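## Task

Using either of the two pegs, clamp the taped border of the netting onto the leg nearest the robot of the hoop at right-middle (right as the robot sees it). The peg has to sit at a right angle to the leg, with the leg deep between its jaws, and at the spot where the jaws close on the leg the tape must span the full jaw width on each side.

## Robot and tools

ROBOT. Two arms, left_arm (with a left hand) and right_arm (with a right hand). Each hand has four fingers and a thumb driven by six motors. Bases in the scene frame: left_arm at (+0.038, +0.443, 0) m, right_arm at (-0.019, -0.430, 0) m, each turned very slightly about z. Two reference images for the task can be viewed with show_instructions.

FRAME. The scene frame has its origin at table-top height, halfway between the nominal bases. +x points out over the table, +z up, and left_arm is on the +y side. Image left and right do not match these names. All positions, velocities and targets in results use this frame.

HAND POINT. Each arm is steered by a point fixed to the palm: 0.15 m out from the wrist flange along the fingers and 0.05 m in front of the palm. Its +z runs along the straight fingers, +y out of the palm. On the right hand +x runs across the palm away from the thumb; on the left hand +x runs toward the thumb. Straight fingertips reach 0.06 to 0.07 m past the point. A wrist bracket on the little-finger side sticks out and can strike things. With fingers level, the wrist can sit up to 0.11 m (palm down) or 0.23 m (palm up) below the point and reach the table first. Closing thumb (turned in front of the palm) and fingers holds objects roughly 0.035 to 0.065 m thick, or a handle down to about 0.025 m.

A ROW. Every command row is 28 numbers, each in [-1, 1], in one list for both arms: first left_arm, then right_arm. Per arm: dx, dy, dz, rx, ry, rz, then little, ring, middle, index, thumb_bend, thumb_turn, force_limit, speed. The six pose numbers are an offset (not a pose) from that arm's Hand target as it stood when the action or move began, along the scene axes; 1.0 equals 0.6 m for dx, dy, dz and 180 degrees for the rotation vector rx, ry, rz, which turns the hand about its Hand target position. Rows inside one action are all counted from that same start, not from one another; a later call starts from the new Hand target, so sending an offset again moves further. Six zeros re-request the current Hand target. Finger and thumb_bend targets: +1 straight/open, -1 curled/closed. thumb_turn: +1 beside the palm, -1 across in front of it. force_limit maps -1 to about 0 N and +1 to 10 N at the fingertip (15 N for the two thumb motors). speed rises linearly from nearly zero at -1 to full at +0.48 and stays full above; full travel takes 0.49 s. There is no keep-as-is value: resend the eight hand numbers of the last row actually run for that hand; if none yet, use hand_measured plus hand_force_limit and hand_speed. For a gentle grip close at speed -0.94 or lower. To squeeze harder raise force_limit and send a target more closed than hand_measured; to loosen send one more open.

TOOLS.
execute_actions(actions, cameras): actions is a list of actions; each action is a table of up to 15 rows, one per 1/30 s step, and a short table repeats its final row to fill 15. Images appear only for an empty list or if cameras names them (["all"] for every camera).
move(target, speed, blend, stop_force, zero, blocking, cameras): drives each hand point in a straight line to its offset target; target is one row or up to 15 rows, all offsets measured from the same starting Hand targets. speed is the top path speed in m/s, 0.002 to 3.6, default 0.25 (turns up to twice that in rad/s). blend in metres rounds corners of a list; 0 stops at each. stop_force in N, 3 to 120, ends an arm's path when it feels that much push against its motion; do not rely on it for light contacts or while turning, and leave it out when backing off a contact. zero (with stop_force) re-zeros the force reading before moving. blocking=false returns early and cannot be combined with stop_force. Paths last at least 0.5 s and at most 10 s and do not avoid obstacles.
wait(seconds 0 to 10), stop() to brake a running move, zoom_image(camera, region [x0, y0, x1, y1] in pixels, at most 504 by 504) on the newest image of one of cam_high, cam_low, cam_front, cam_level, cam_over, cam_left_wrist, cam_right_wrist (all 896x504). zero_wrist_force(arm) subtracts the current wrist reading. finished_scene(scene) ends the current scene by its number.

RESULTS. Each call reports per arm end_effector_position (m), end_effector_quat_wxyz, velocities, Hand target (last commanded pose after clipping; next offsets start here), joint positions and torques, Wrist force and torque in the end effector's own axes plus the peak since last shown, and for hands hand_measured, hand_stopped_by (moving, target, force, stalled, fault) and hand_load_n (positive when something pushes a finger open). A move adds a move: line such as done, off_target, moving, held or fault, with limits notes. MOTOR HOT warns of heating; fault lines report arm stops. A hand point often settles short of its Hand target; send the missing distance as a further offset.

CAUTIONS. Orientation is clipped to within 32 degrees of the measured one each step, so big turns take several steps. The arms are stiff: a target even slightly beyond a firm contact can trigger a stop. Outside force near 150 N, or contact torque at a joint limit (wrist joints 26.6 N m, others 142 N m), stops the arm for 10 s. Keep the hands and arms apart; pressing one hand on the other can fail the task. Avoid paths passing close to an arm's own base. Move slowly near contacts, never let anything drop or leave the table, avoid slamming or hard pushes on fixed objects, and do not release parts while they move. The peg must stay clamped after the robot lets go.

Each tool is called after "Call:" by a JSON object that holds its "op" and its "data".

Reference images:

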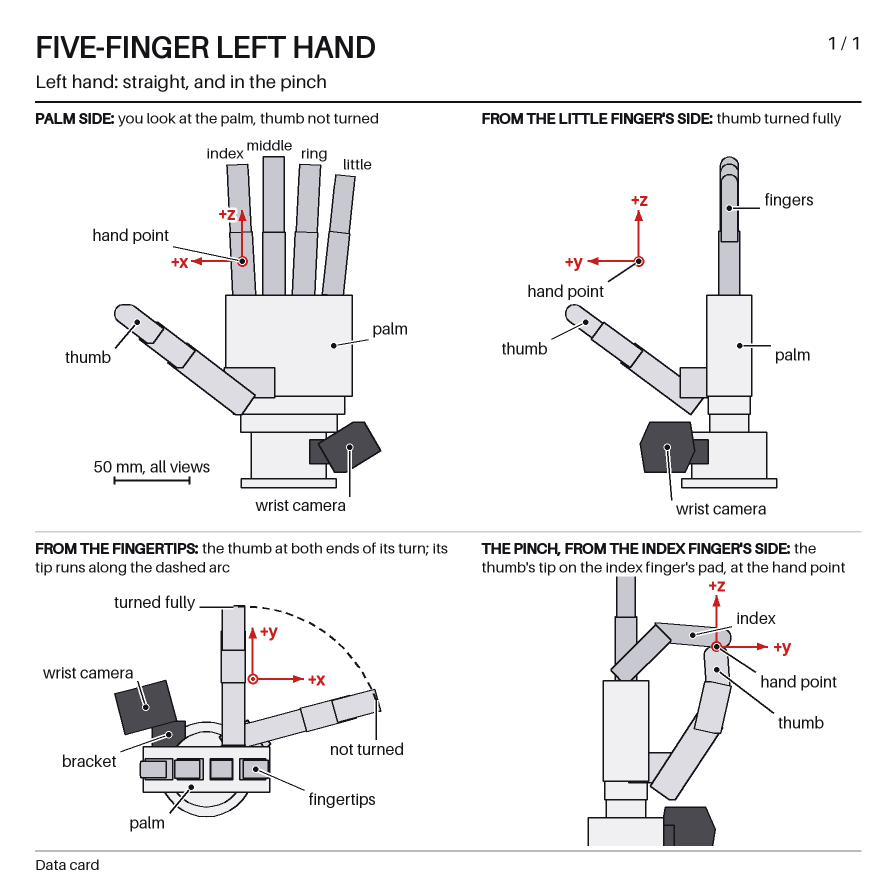

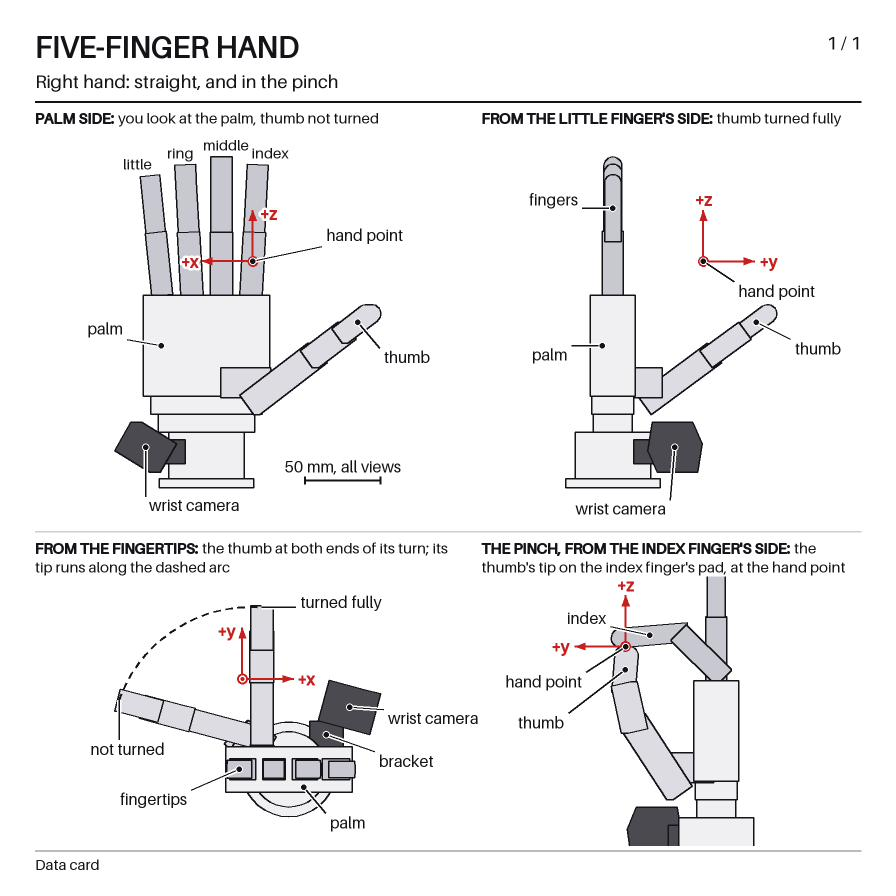

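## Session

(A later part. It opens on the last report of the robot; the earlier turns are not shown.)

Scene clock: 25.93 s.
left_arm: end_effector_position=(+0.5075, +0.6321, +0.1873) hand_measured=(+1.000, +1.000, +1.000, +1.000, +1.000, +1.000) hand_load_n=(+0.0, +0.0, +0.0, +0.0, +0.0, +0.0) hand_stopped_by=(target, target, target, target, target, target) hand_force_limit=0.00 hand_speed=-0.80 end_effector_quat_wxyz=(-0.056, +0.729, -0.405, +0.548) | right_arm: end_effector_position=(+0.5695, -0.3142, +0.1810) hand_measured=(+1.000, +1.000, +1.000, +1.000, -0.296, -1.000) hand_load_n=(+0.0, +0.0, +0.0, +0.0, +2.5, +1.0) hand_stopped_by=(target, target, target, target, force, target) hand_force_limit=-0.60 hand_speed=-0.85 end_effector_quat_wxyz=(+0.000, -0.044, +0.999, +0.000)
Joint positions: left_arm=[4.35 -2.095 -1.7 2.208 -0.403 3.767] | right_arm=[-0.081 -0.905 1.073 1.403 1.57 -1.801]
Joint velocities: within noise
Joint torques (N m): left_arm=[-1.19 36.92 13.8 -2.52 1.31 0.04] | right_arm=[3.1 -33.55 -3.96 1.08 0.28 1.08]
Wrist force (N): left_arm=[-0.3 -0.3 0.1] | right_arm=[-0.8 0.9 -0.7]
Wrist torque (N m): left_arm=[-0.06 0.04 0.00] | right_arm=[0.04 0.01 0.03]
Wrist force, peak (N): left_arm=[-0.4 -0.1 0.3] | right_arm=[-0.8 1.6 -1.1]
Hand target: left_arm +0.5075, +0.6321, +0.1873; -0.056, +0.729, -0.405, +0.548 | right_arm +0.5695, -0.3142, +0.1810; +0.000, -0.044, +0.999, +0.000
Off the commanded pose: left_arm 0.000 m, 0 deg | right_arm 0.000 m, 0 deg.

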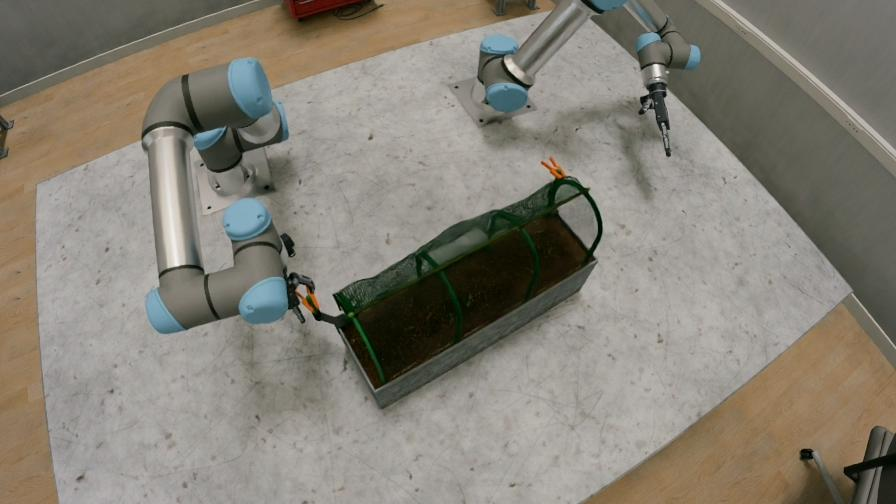

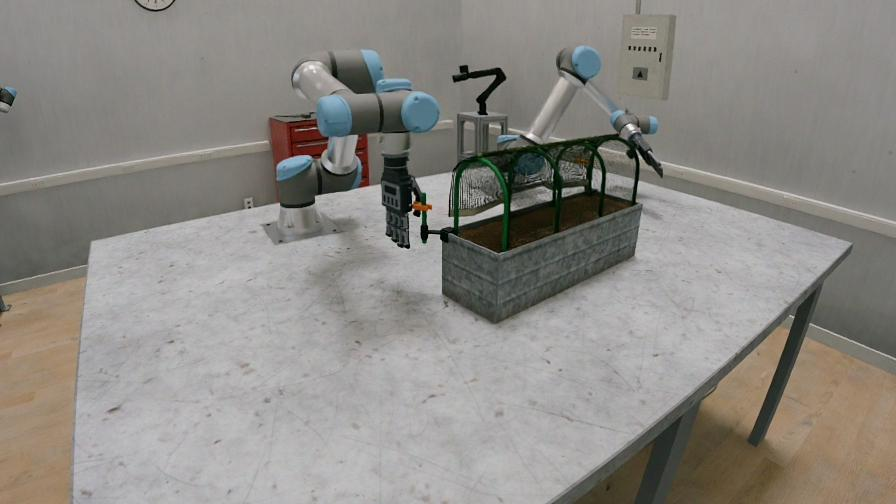

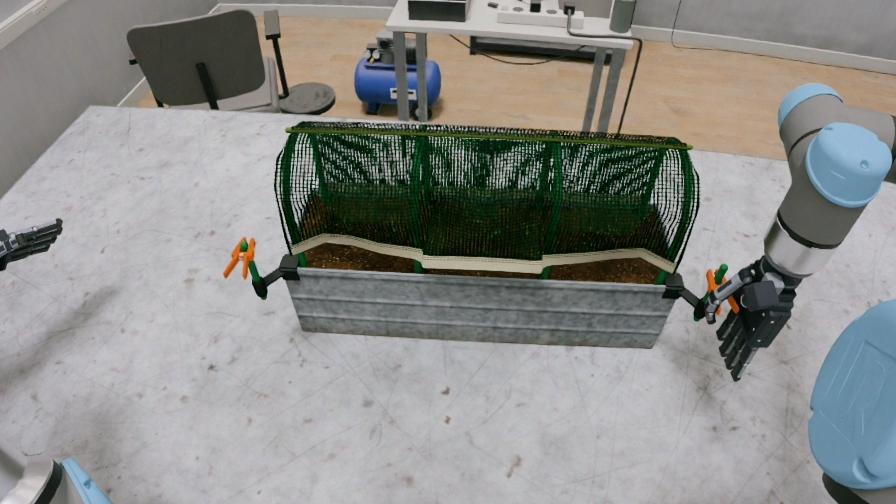

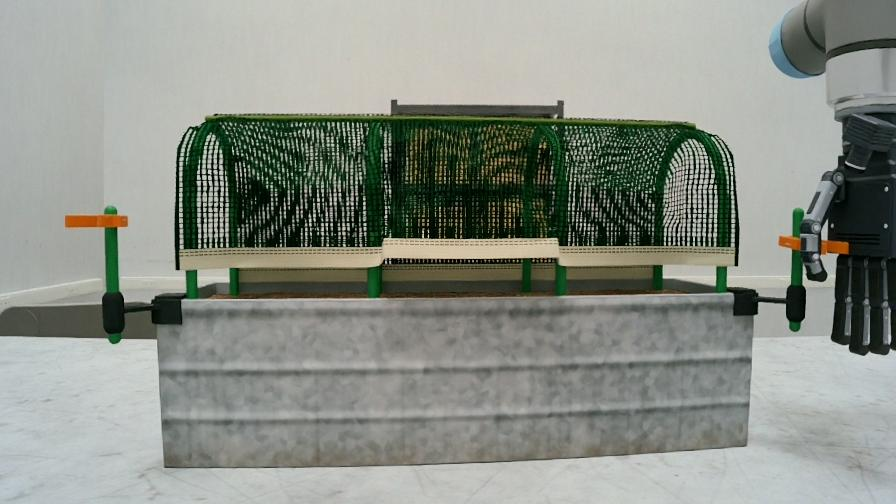

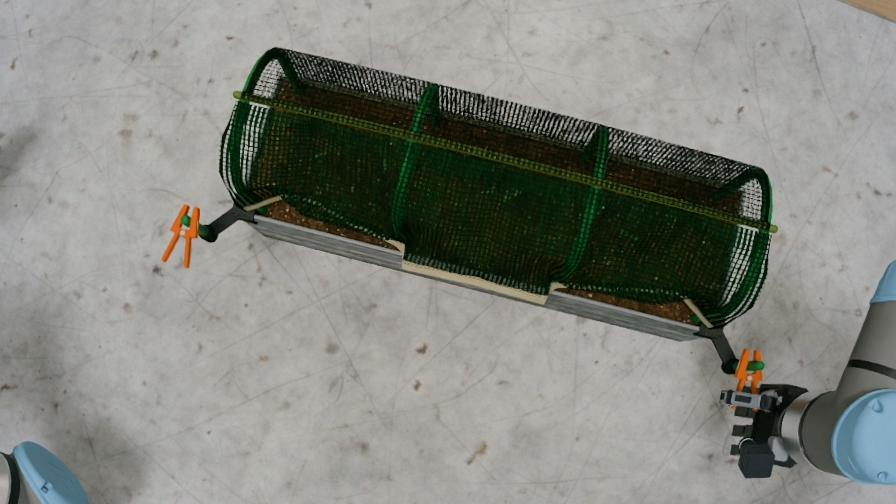

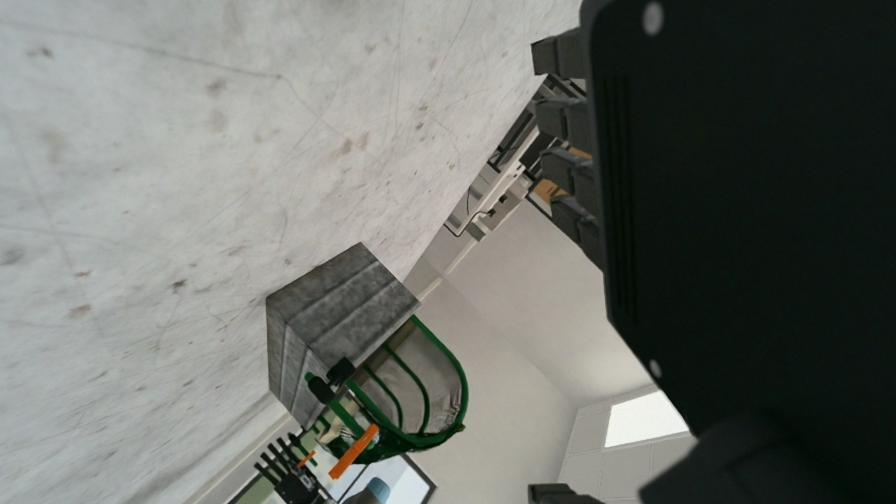

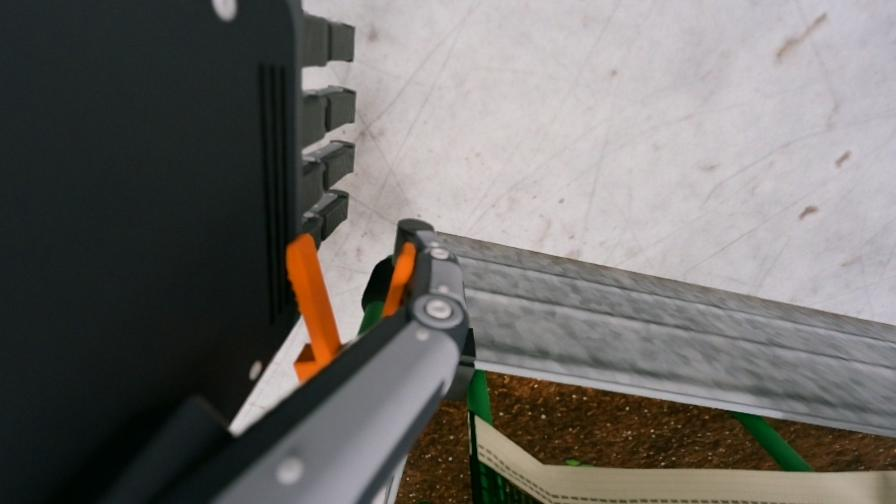

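Call:
{"op": "execute_actions", "data": {"actions": [[[0,0,0,0,0,0,1,1,1,1,1,1,0,-0.8,0,0,0,0,0,0,1,1,1,1,-0.65,-1,0.2,-0.85]]], "cameras": ["cam_level","cam_over","cam_right_wrist"]}}

Call:
{"op": "zoom_image", "data": {"camera": "cam_level", "region": [736, 180, 896, 280]}}

Call:
{"op": "zoom_image", "data": {"camera": "cam_over", "region": [690, 320, 830, 420]}}

Call:
{"op": "zoom_image", "data": {"camera": "cam_right_wrist", "region": [220, 180, 520, 480]}}

Scene clock: 27.83 s.
left_arm: end_effector_position=(+0.5075, +0.6321, +0.1873) hand_measured=(+1.000, +1.000, +1.000, +1.000, +1.000, +1.000) hand_load_n=(+0.0, +0.0, +0.0, +0.0, +0.0, +0.0) hand_stopped_by=(target, target, target, target, target, target) hand_force_limit=0.00 hand_speed=-0.80 end_effector_quat_wxyz=(-0.056, +0.729, -0.405, +0.548) | right_arm: end_effector_position=(+0.5695, -0.3142, +0.1810) hand_measured=(+1.000, +1.000, +1.000, +1.000, -0.584, -1.000) hand_load_n=(+0.0, +0.0, +0.0, +0.0, +9.0, +0.0) hand_stopped_by=(target, target, target, target, force, target) hand_force_limit=0.20 hand_speed=-0.85 end_effector_quat_wxyz=(+0.000, -0.044, +0.999, +0.000)
Joint positions: left_arm=[4.35 -2.095 -1.7 2.208 -0.403 3.767] | right_arm=[-0.081 -0.905 1.073 1.403 1.57 -1.801]
Joint torques (N m): left_arm=[-0.78 37.26 13.44 -2.75 1.26 0.23] | right_arm=[2.6 -34.66 -5.32 1.09 -0.24 0.99]
Wrist force (N): left_arm=[-0.1 0.0 0.1] | right_arm=[-0.4 5.1 0.0]
Wrist torque (N m): left_arm=[-0.01 0.02 0.00] | right_arm=[0.19 0.04 -0.05]
Wrist force, peak (N): left_arm=[-0.5 -0.1 -0.1] | right_arm=[-0.2 5.6 -0.4]
Hand target: left_arm +0.5075, +0.6321, +0.1873; -0.056, +0.729, -0.405, +0.548 | right_arm +0.5695, -0.3142, +0.1810; +0.000, -0.044, +0.999, +0.000
Off the commanded pose: left_arm 0.000 m, 0 deg | right_arm 0.000 m, 0 deg.
Images, in order (width x height): cam_level 896x504, cam_over 896x504, cam_right_wrist 896x504.

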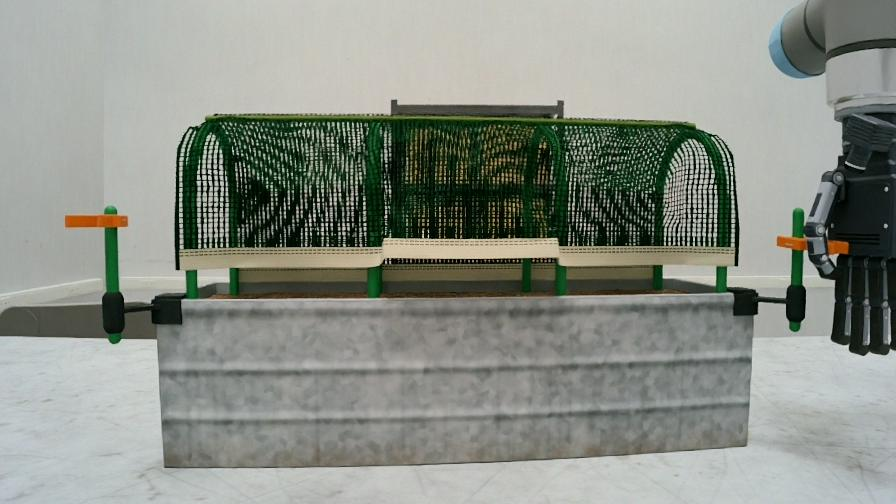

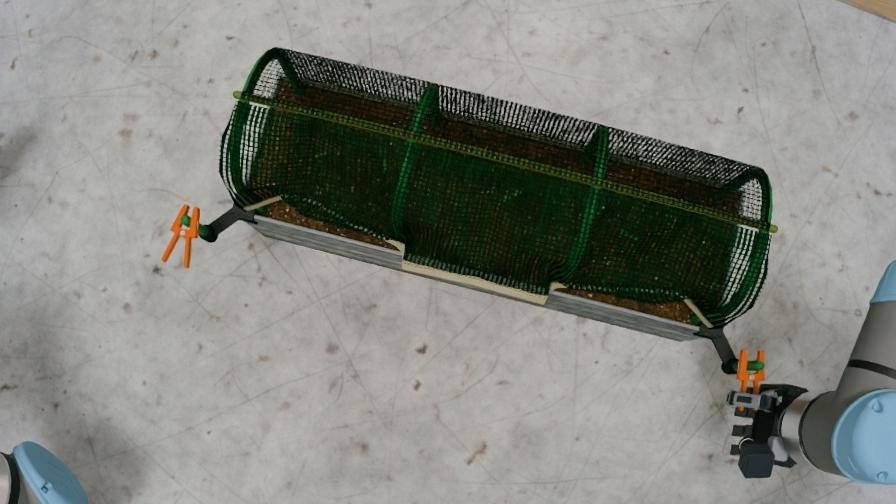

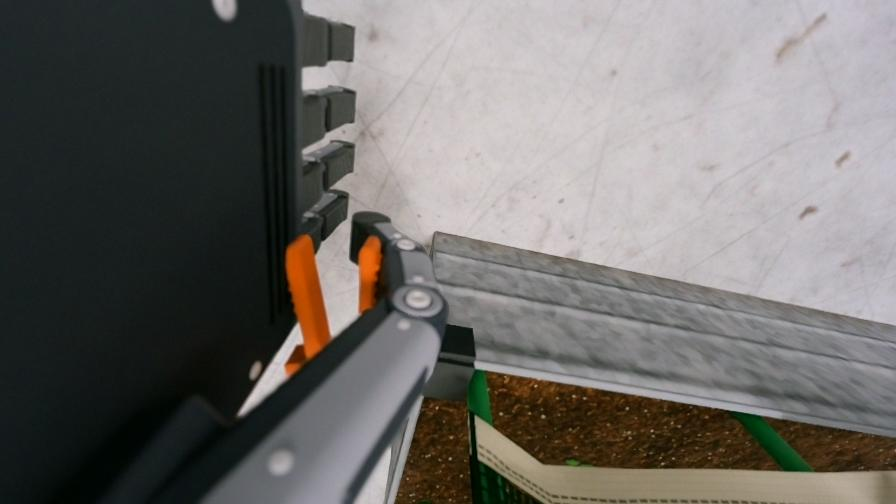

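Scaled by 3.150 from the camera's 896x504 image, which has a finer 1280x720 frame.

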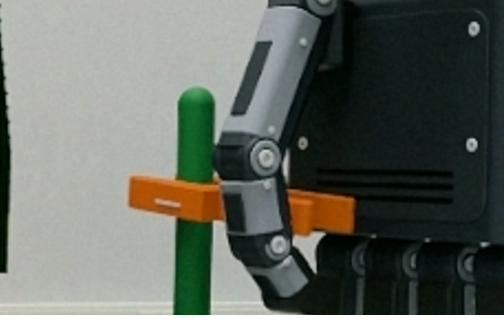

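Scaled by 3.600 from the camera's 896x504 image, which has a finer 1280x720 frame.

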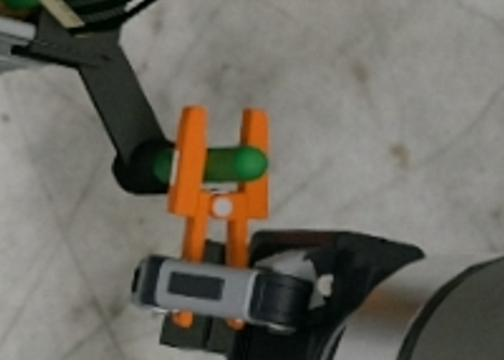

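Scaled by 1.680 from the camera's 896x504 image, which has a finer 1280x720 frame.

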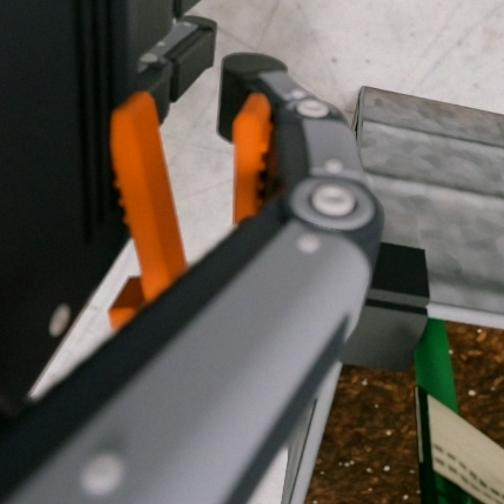

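Call:
{"op": "execute_actions", "data": {"actions": [[[0,0,0,0,0,0,1,1,1,1,1,1,0,-0.8,0,0,0,0,0,0,1,1,1,1,-0.75,-1,0.65,-0.85]]], "cameras": ["cam_level","cam_over","cam_right_wrist"]}}

Call:
{"op": "zoom_image", "data": {"camera": "cam_level", "region": [736, 180, 896, 280]}}

Call:
{"op": "zoom_image", "data": {"camera": "cam_over", "region": [690, 320, 830, 420]}}

Call:
{"op": "zoom_image", "data": {"camera": "cam_right_wrist", "region": [220, 180, 520, 480]}}

Scene clock: 29.43 s.
left_arm: end_effector_position=(+0.5075, +0.6321, +0.1873) hand_measured=(+1.000, +1.000, +1.000, +1.000, +1.000, +1.000) hand_load_n=(+0.0, +0.0, +0.0, +0.0, +0.0, +0.0) hand_stopped_by=(target, target, target, target, target, target) hand_force_limit=0.00 hand_speed=-0.80 end_effector_quat_wxyz=(-0.056, +0.729, -0.405, +0.548) | right_arm: end_effector_position=(+0.5695, -0.3142, +0.1810) hand_measured=(+1.000, +1.000, +1.000, +1.000, -0.734, -1.000) hand_load_n=(+0.0, +0.0, +0.0, +0.0, +11.5, +0.0) hand_stopped_by=(target, target, target, target, force, target) hand_force_limit=0.65 hand_speed=-0.85 end_effector_quat_wxyz=(+0.000, -0.044, +0.999, +0.000)
Joint positions: left_arm=[4.35 -2.095 -1.7 2.208 -0.403 3.767] | right_arm=[-0.081 -0.905 1.073 1.403 1.57 -1.801]
Joint torques (N m): left_arm=[-1.89 37.94 12.26 -2.8 1.33 0.24] | right_arm=[1.13 -34.51 -8.19 1.14 0.34 0.96]
Wrist force (N): left_arm=[-0.5 0.0 0.1] | right_arm=[0.3 6.5 0.3]
Wrist torque (N m): left_arm=[0.00 0.07 -0.02] | right_arm=[0.23 -0.04 -0.05]
Wrist force, peak (N): left_arm=[-0.5 0.1 0.0] | right_arm=[-0.3 7.0 -0.1]
Hand target: left_arm +0.5075, +0.6321, +0.1873; -0.056, +0.729, -0.405, +0.548 | right_arm +0.5695, -0.3142, +0.1810; +0.000, -0.044, +0.999, +0.000
Off the commanded pose: left_arm 0.000 m, 0 deg | right_arm 0.000 m, 0 deg.
Images, in order (width x height): cam_level 896x504, cam_over 896x504, cam_right_wrist 896x504.

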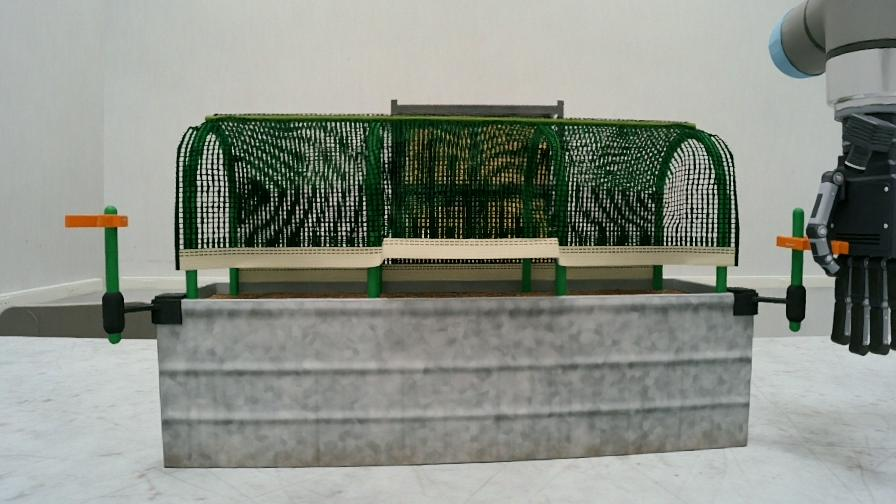

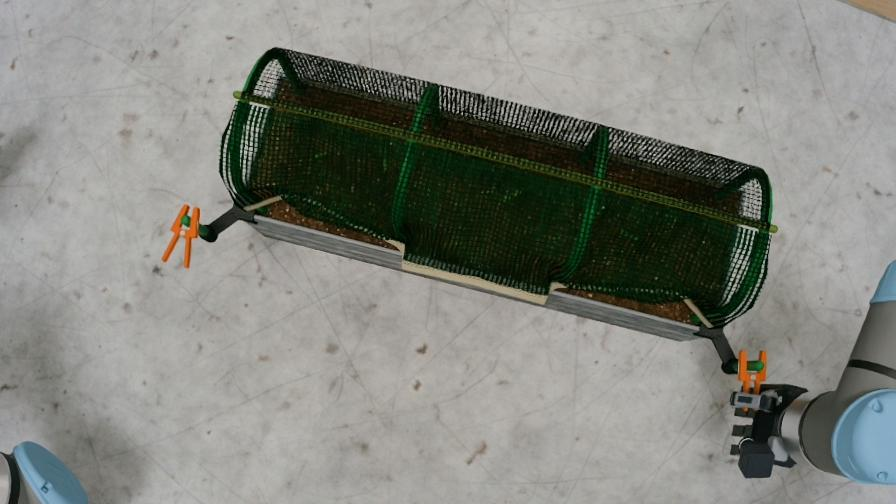

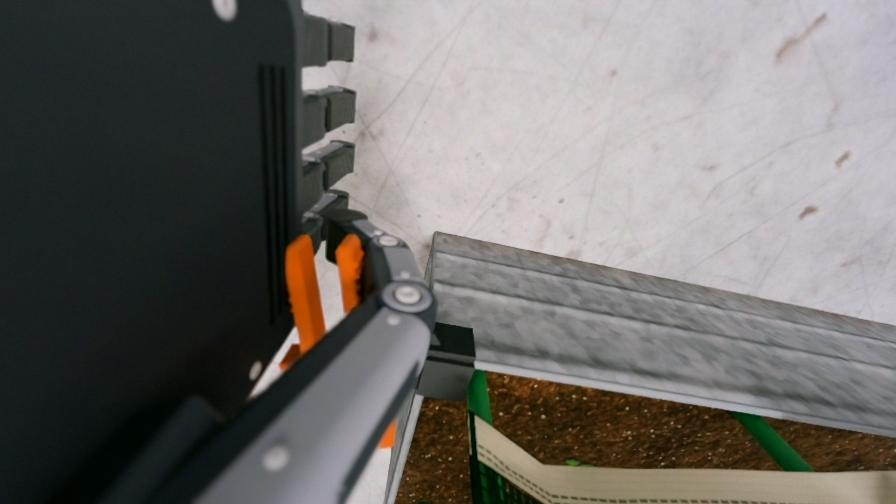

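Scaled by 3.150 from the camera's 896x504 image, which has a finer 1280x720 frame.

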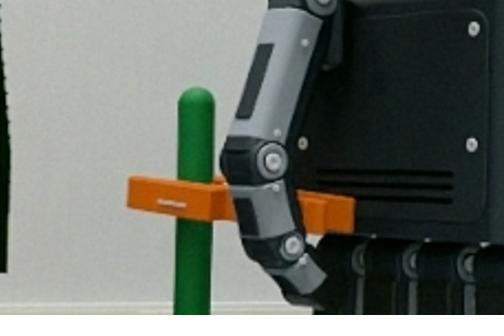

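Scaled by 3.600 from the camera's 896x504 image, which has a finer 1280x720 frame.

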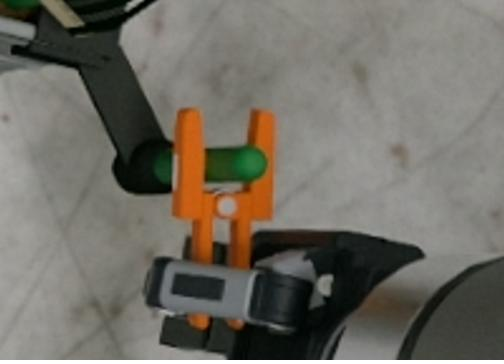

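Scaled by 1.680 from the camera's 896x504 image, which has a finer 1280x720 frame.

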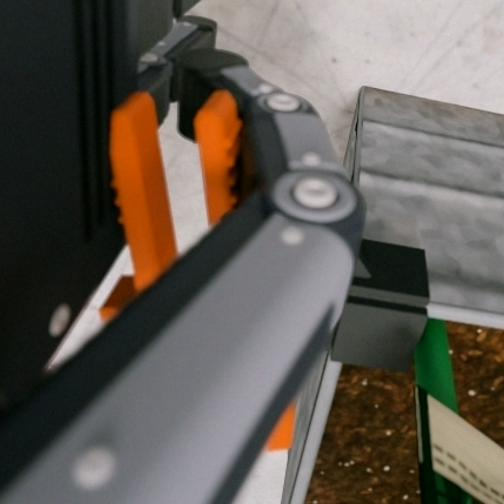

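Call:
{"op": "move", "data": {"target": [0,0,0,0,0,0,1,1,1,1,1,1,0,-0.8,-0.099,-0.012,0,0,0,0,1,1,1,1,-0.75,-1,0.65,-0.85], "speed": 0.05, "stop_force": 20, "cameras": ["cam_level","cam_over","cam_right_wrist"]}}

Call:
{"op": "zoom_image", "data": {"camera": "cam_level", "region": [736, 180, 896, 280]}}

Call:
{"op": "zoom_image", "data": {"camera": "cam_over", "region": [690, 350, 830, 450]}}

Call:
{"op": "zoom_image", "data": {"camera": "cam_right_wrist", "region": [220, 180, 520, 480]}}

Scene clock: 32.37 s.
left_arm: end_effector_position=(+0.5075, +0.6321, +0.1873) hand_measured=(+1.000, +1.000, +1.000, +1.000, +1.000, +1.000) hand_load_n=(+0.0, +0.0, +0.0, +0.0, +0.0, +0.0) hand_stopped_by=(target, target, target, target, target, target) hand_force_limit=0.00 hand_speed=-0.80 end_effector_quat_wxyz=(-0.056, +0.729, -0.405, +0.548) | right_arm: end_effector_position=(+0.5101, -0.3214, +0.1810) hand_measured=(+1.000, +1.000, +1.000, +1.000, -0.734, -1.000) hand_load_n=(+0.0, +0.0, +0.0, +0.0, +9.0, +3.0) hand_stopped_by=(target, target, target, target, force, target) hand_force_limit=0.65 hand_speed=-0.85 end_effector_quat_wxyz=(+0.000, -0.044, +0.999, +0.000)
Joint positions: left_arm=[4.35 -2.095 -1.7 2.208 -0.403 3.767] | right_arm=[-0.112 -1.058 1.32 1.309 1.57 -1.833]
Joint torques (N m): left_arm=[-1.89 37.09 13.58 -2.91 1.1 0.35] | right_arm=[-5.84 -47.64 -3.83 0.79 -1.23 -1.11]
Wrist force (N): left_arm=[-0.2 0.0 0.0] | right_arm=[0.8 0.7 -0.2]
Wrist torque (N m): left_arm=[0.00 0.03 0.00] | right_arm=[0.07 -0.01 0.23]
Wrist force, peak (N): left_arm=[-0.4 0.1 0.4] | right_arm=[0.0 7.0 0.1]
Hand target: left_arm +0.5075, +0.6321, +0.1873; -0.056, +0.729, -0.405, +0.548 | right_arm +0.5101, -0.3214, +0.1810; +0.000, -0.044, +0.999, +0.000
Off the commanded pose: left_arm 0.000 m, 0 deg | right_arm 0.000 m, 0 deg.
move: done
Images, in order (width x height): cam_level 896x504, cam_over 896x504, cam_right_wrist 896x504.

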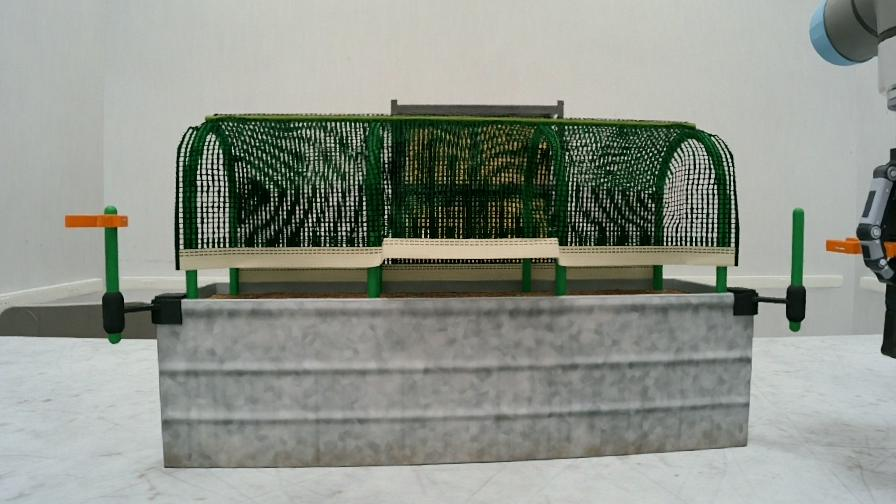

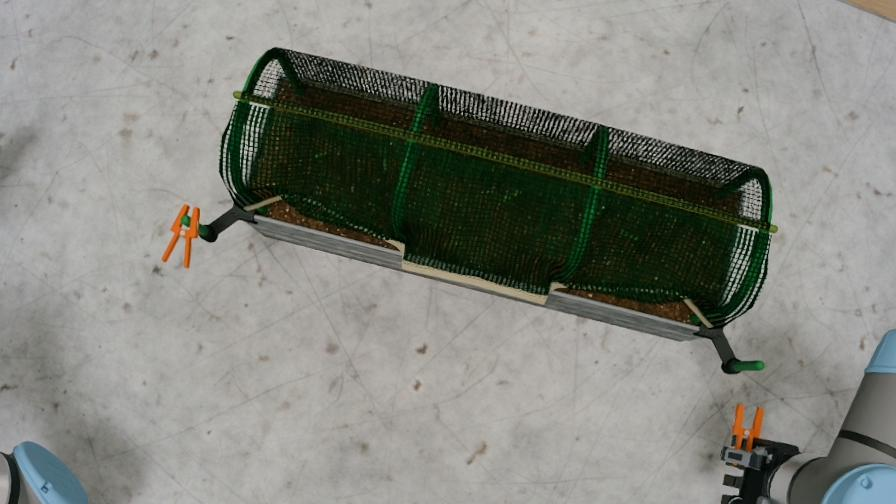

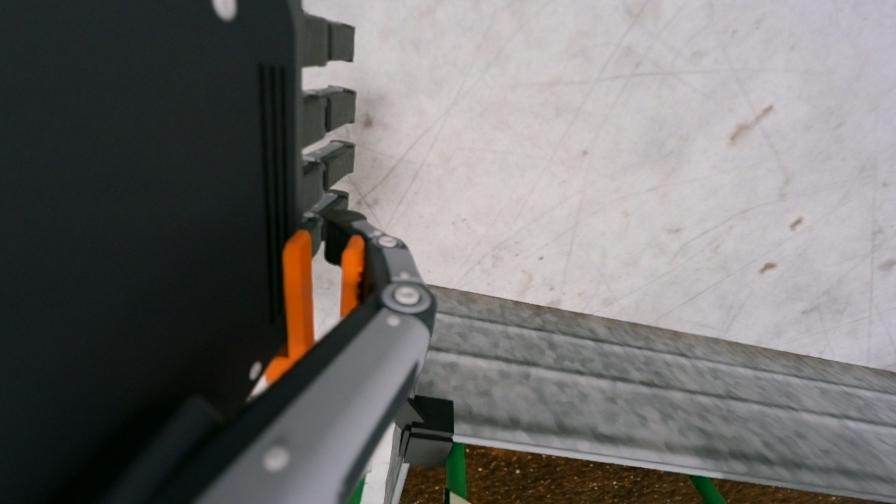

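Scaled by 3.150 from the camera's 896x504 image, which has a finer 1280x720 frame.

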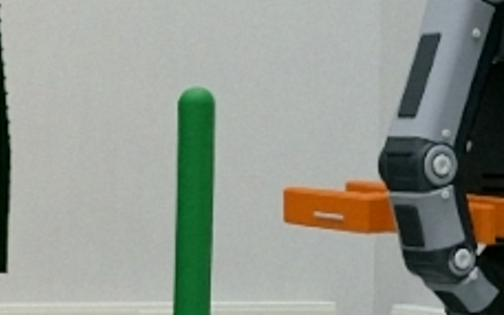

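Scaled by 3.600 from the camera's 896x504 image, which has a finer 1280x720 frame.

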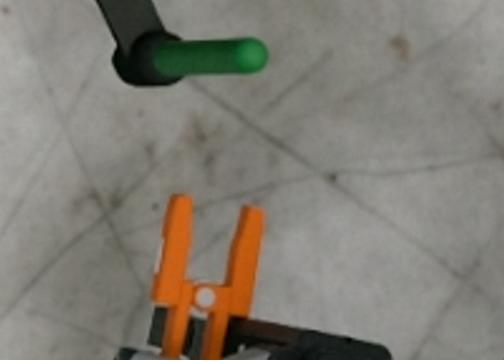

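Scaled by 1.680 from the camera's 896x504 image, which has a finer 1280x720 frame.

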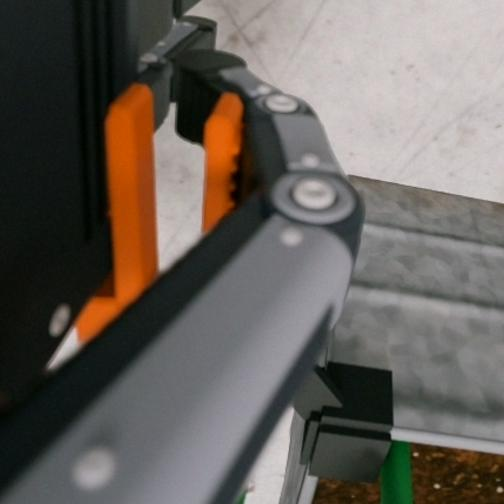

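Call:
{"op": "move", "data": {"target": [0,0,0,0,0,0,1,1,1,1,1,1,0,-0.8,-0.125,0.3357,0,0,0.0139,-0.0556,1,1,1,1,-0.75,-1,0.65,-0.85], "speed": 0.15, "cameras": ["cam_level","cam_over","cam_right_wrist","cam_front"]}}

Call:
{"op": "zoom_image", "data": {"camera": "cam_level", "region": [520, 180, 720, 305]}}

Call:
{"op": "zoom_image", "data": {"camera": "cam_over", "region": [500, 270, 700, 470]}}

Call:
{"op": "zoom_image", "data": {"camera": "cam_right_wrist", "region": [220, 180, 520, 480]}}

Scene clock: 36.63 s.
left_arm: end_effector_position=(+0.5075, +0.6321, +0.1873) hand_measured=(+1.000, +1.000, +1.000, +1.000, +1.000, +1.000) hand_load_n=(+0.0, +0.0, +0.0, +0.0, +0.0, +0.0) hand_stopped_by=(target, target, target, target, target, target) hand_force_limit=0.00 hand_speed=-0.80 end_effector_quat_wxyz=(-0.056, +0.729, -0.405, +0.548) | right_arm: end_effector_position=(+0.4351, -0.1201, +0.1810) hand_measured=(+1.000, +1.000, +1.000, +1.000, -0.734, -1.000) hand_load_n=(+0.0, +0.0, +0.0, +0.0, +9.0, +2.5) hand_stopped_by=(target, target, target, target, force, target) hand_force_limit=0.65 hand_speed=-0.85 end_effector_quat_wxyz=(-0.022, +0.044, +0.999, +0.001)
Joint positions: left_arm=[4.35 -2.095 -1.7 2.208 -0.403 3.767] | right_arm=[0.323 -1.076 1.356 1.332 1.555 -1.224]
Joint torques (N m): left_arm=[-2.03 38.44 12.07 -2.75 1.18 0.34] | right_arm=[6.49 -28.29 -29.09 3.79 1.68 1.33]
Wrist force (N): left_arm=[-0.2 -0.1 0.2] | right_arm=[1.1 0.5 0.0]
Wrist torque (N m): left_arm=[-0.02 0.04 -0.01] | right_arm=[0.03 -0.02 0.14]
Wrist force, peak (N): left_arm=[-0.5 -0.3 0.2] | right_arm=[1.0 1.2 -0.3]
Hand target: left_arm +0.5075, +0.6321, +0.1873; -0.056, +0.729, -0.405, +0.548 | right_arm +0.4351, -0.1200, +0.1810; -0.022, +0.044, +0.999, +0.001
Off the commanded pose: left_arm 0.000 m, 0 deg | right_arm 0.000 m, 0 deg.
move: done
Images, in order (width x height): cam_front 896x504, cam_level 896x504, cam_over 896x504, cam_right_wrist 896x504.

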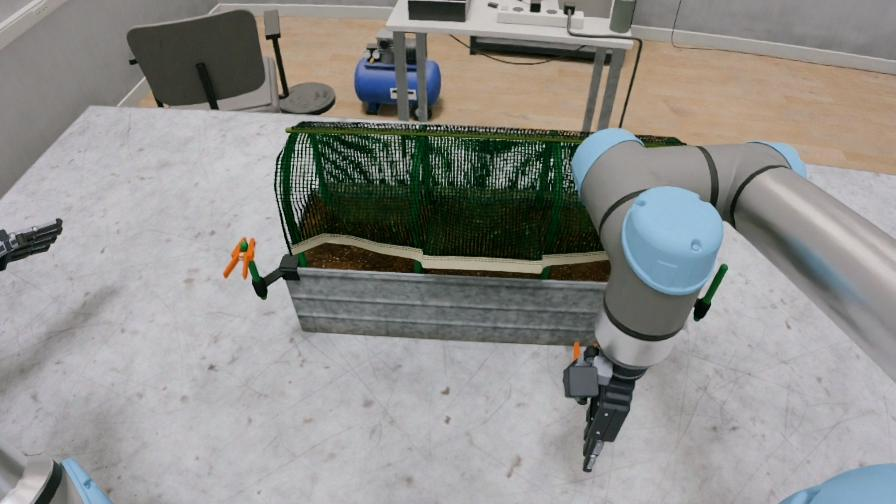

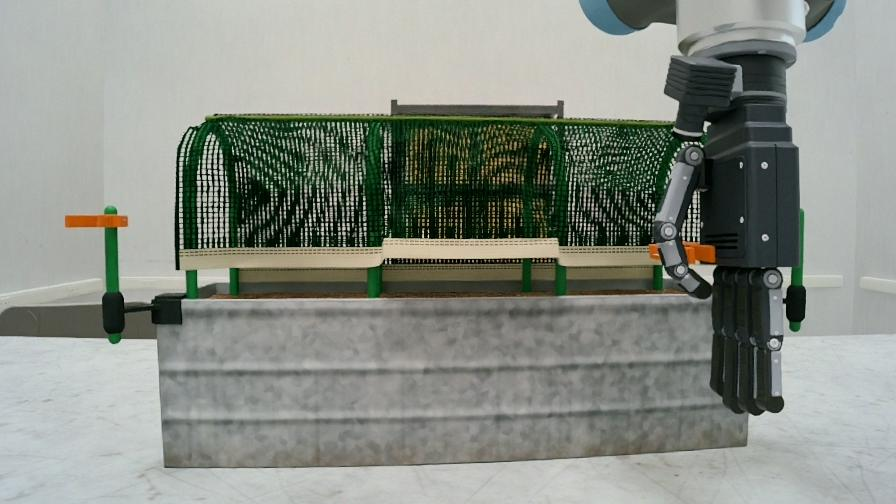

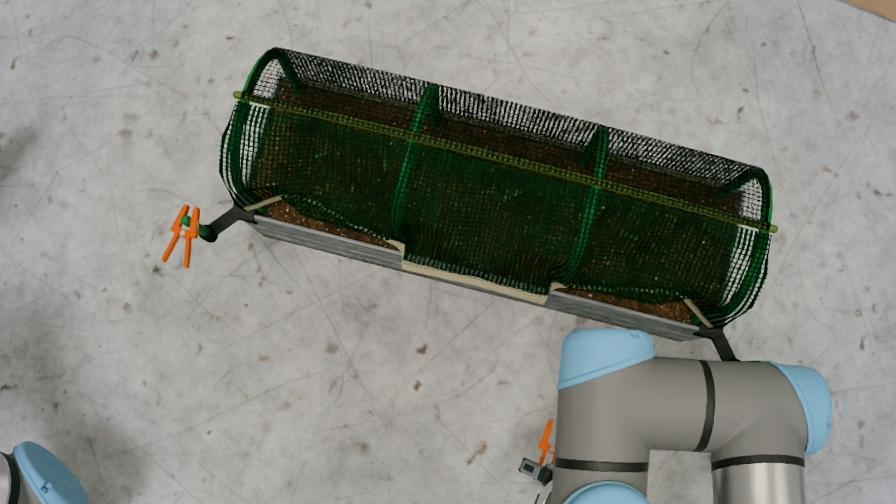

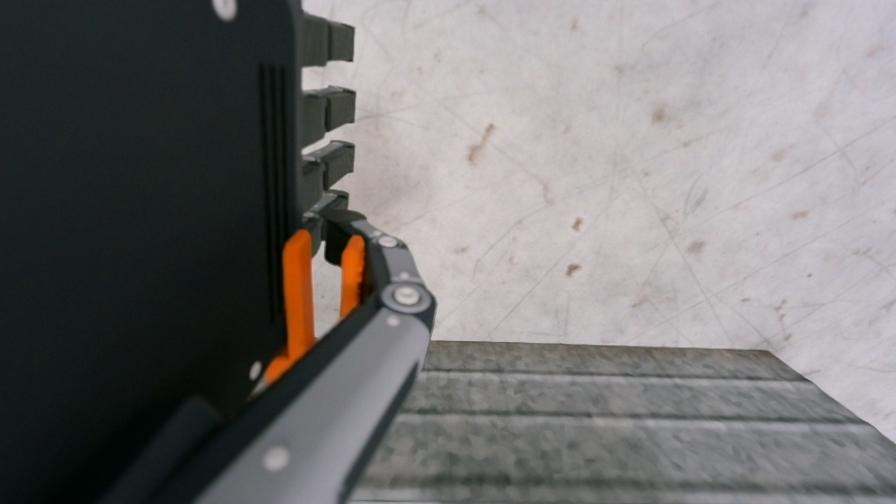

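Scaled by 2.520 from the camera's 896x504 image, which has a finer 1280x720 frame.

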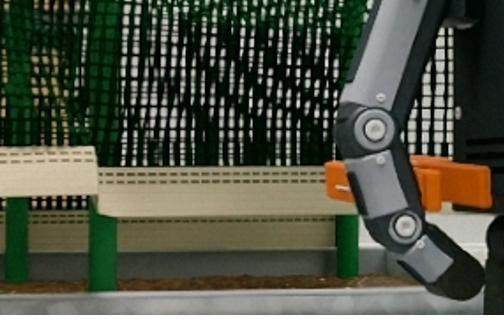

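Scaled by 2.520 from the camera's 896x504 image, which has a finer 1280x720 frame.

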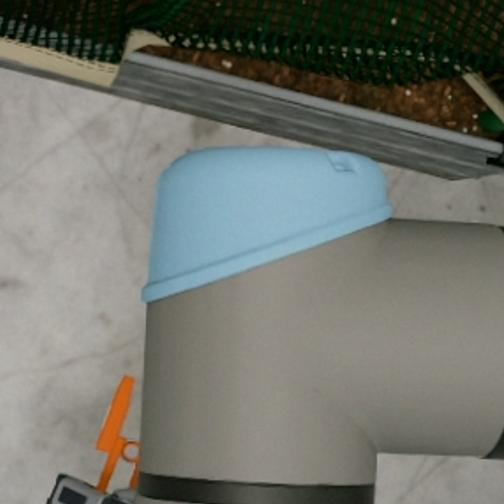

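Scaled by 1.680 from the camera's 896x504 image, which has a finer 1280x720 frame.

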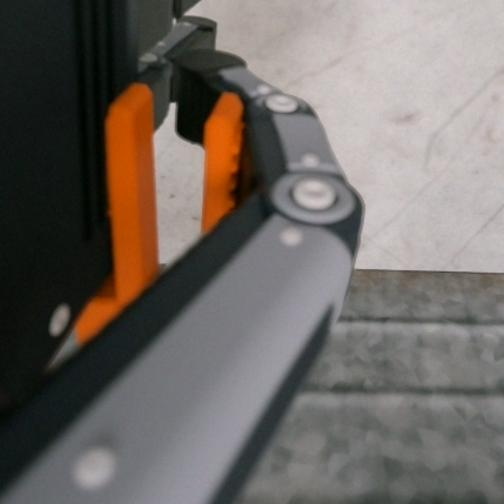

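Call:
{"op": "zoom_image", "data": {"camera": "cam_over", "region": [510, 400, 590, 480]}}

Call:
{"op": "zoom_image", "data": {"camera": "cam_over", "region": [380, 230, 620, 350]}}

Call:
{"op": "zoom_image", "data": {"camera": "cam_front", "region": [500, 220, 720, 480]}}

Scaled by 6.300 from the camera's 896x504 image, which has a finer 1280x720 frame.

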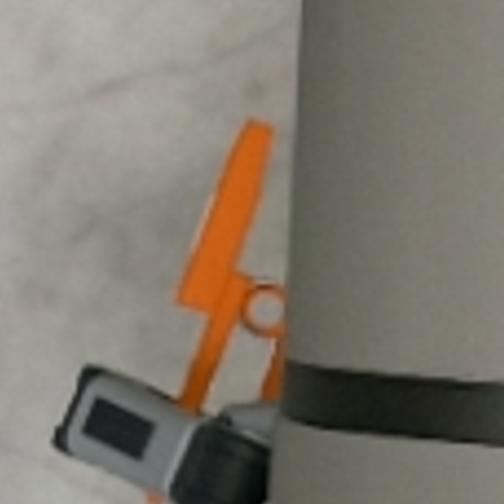

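Scaled by 2.100 from the camera's 896x504 image, which has a finer 1280x720 frame.

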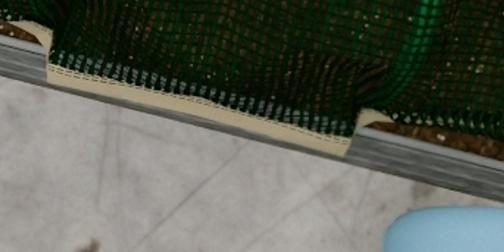

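Scaled by 1.938 from the camera's 896x504 image, which has a finer 1280x720 frame.

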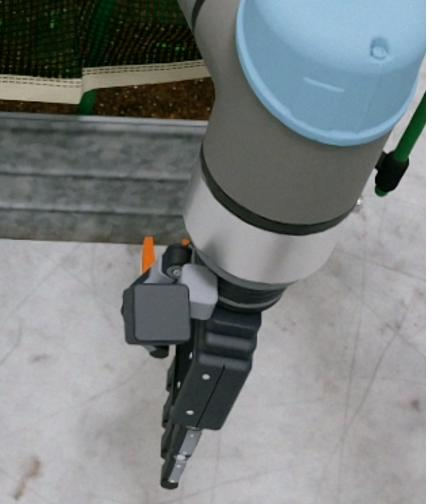

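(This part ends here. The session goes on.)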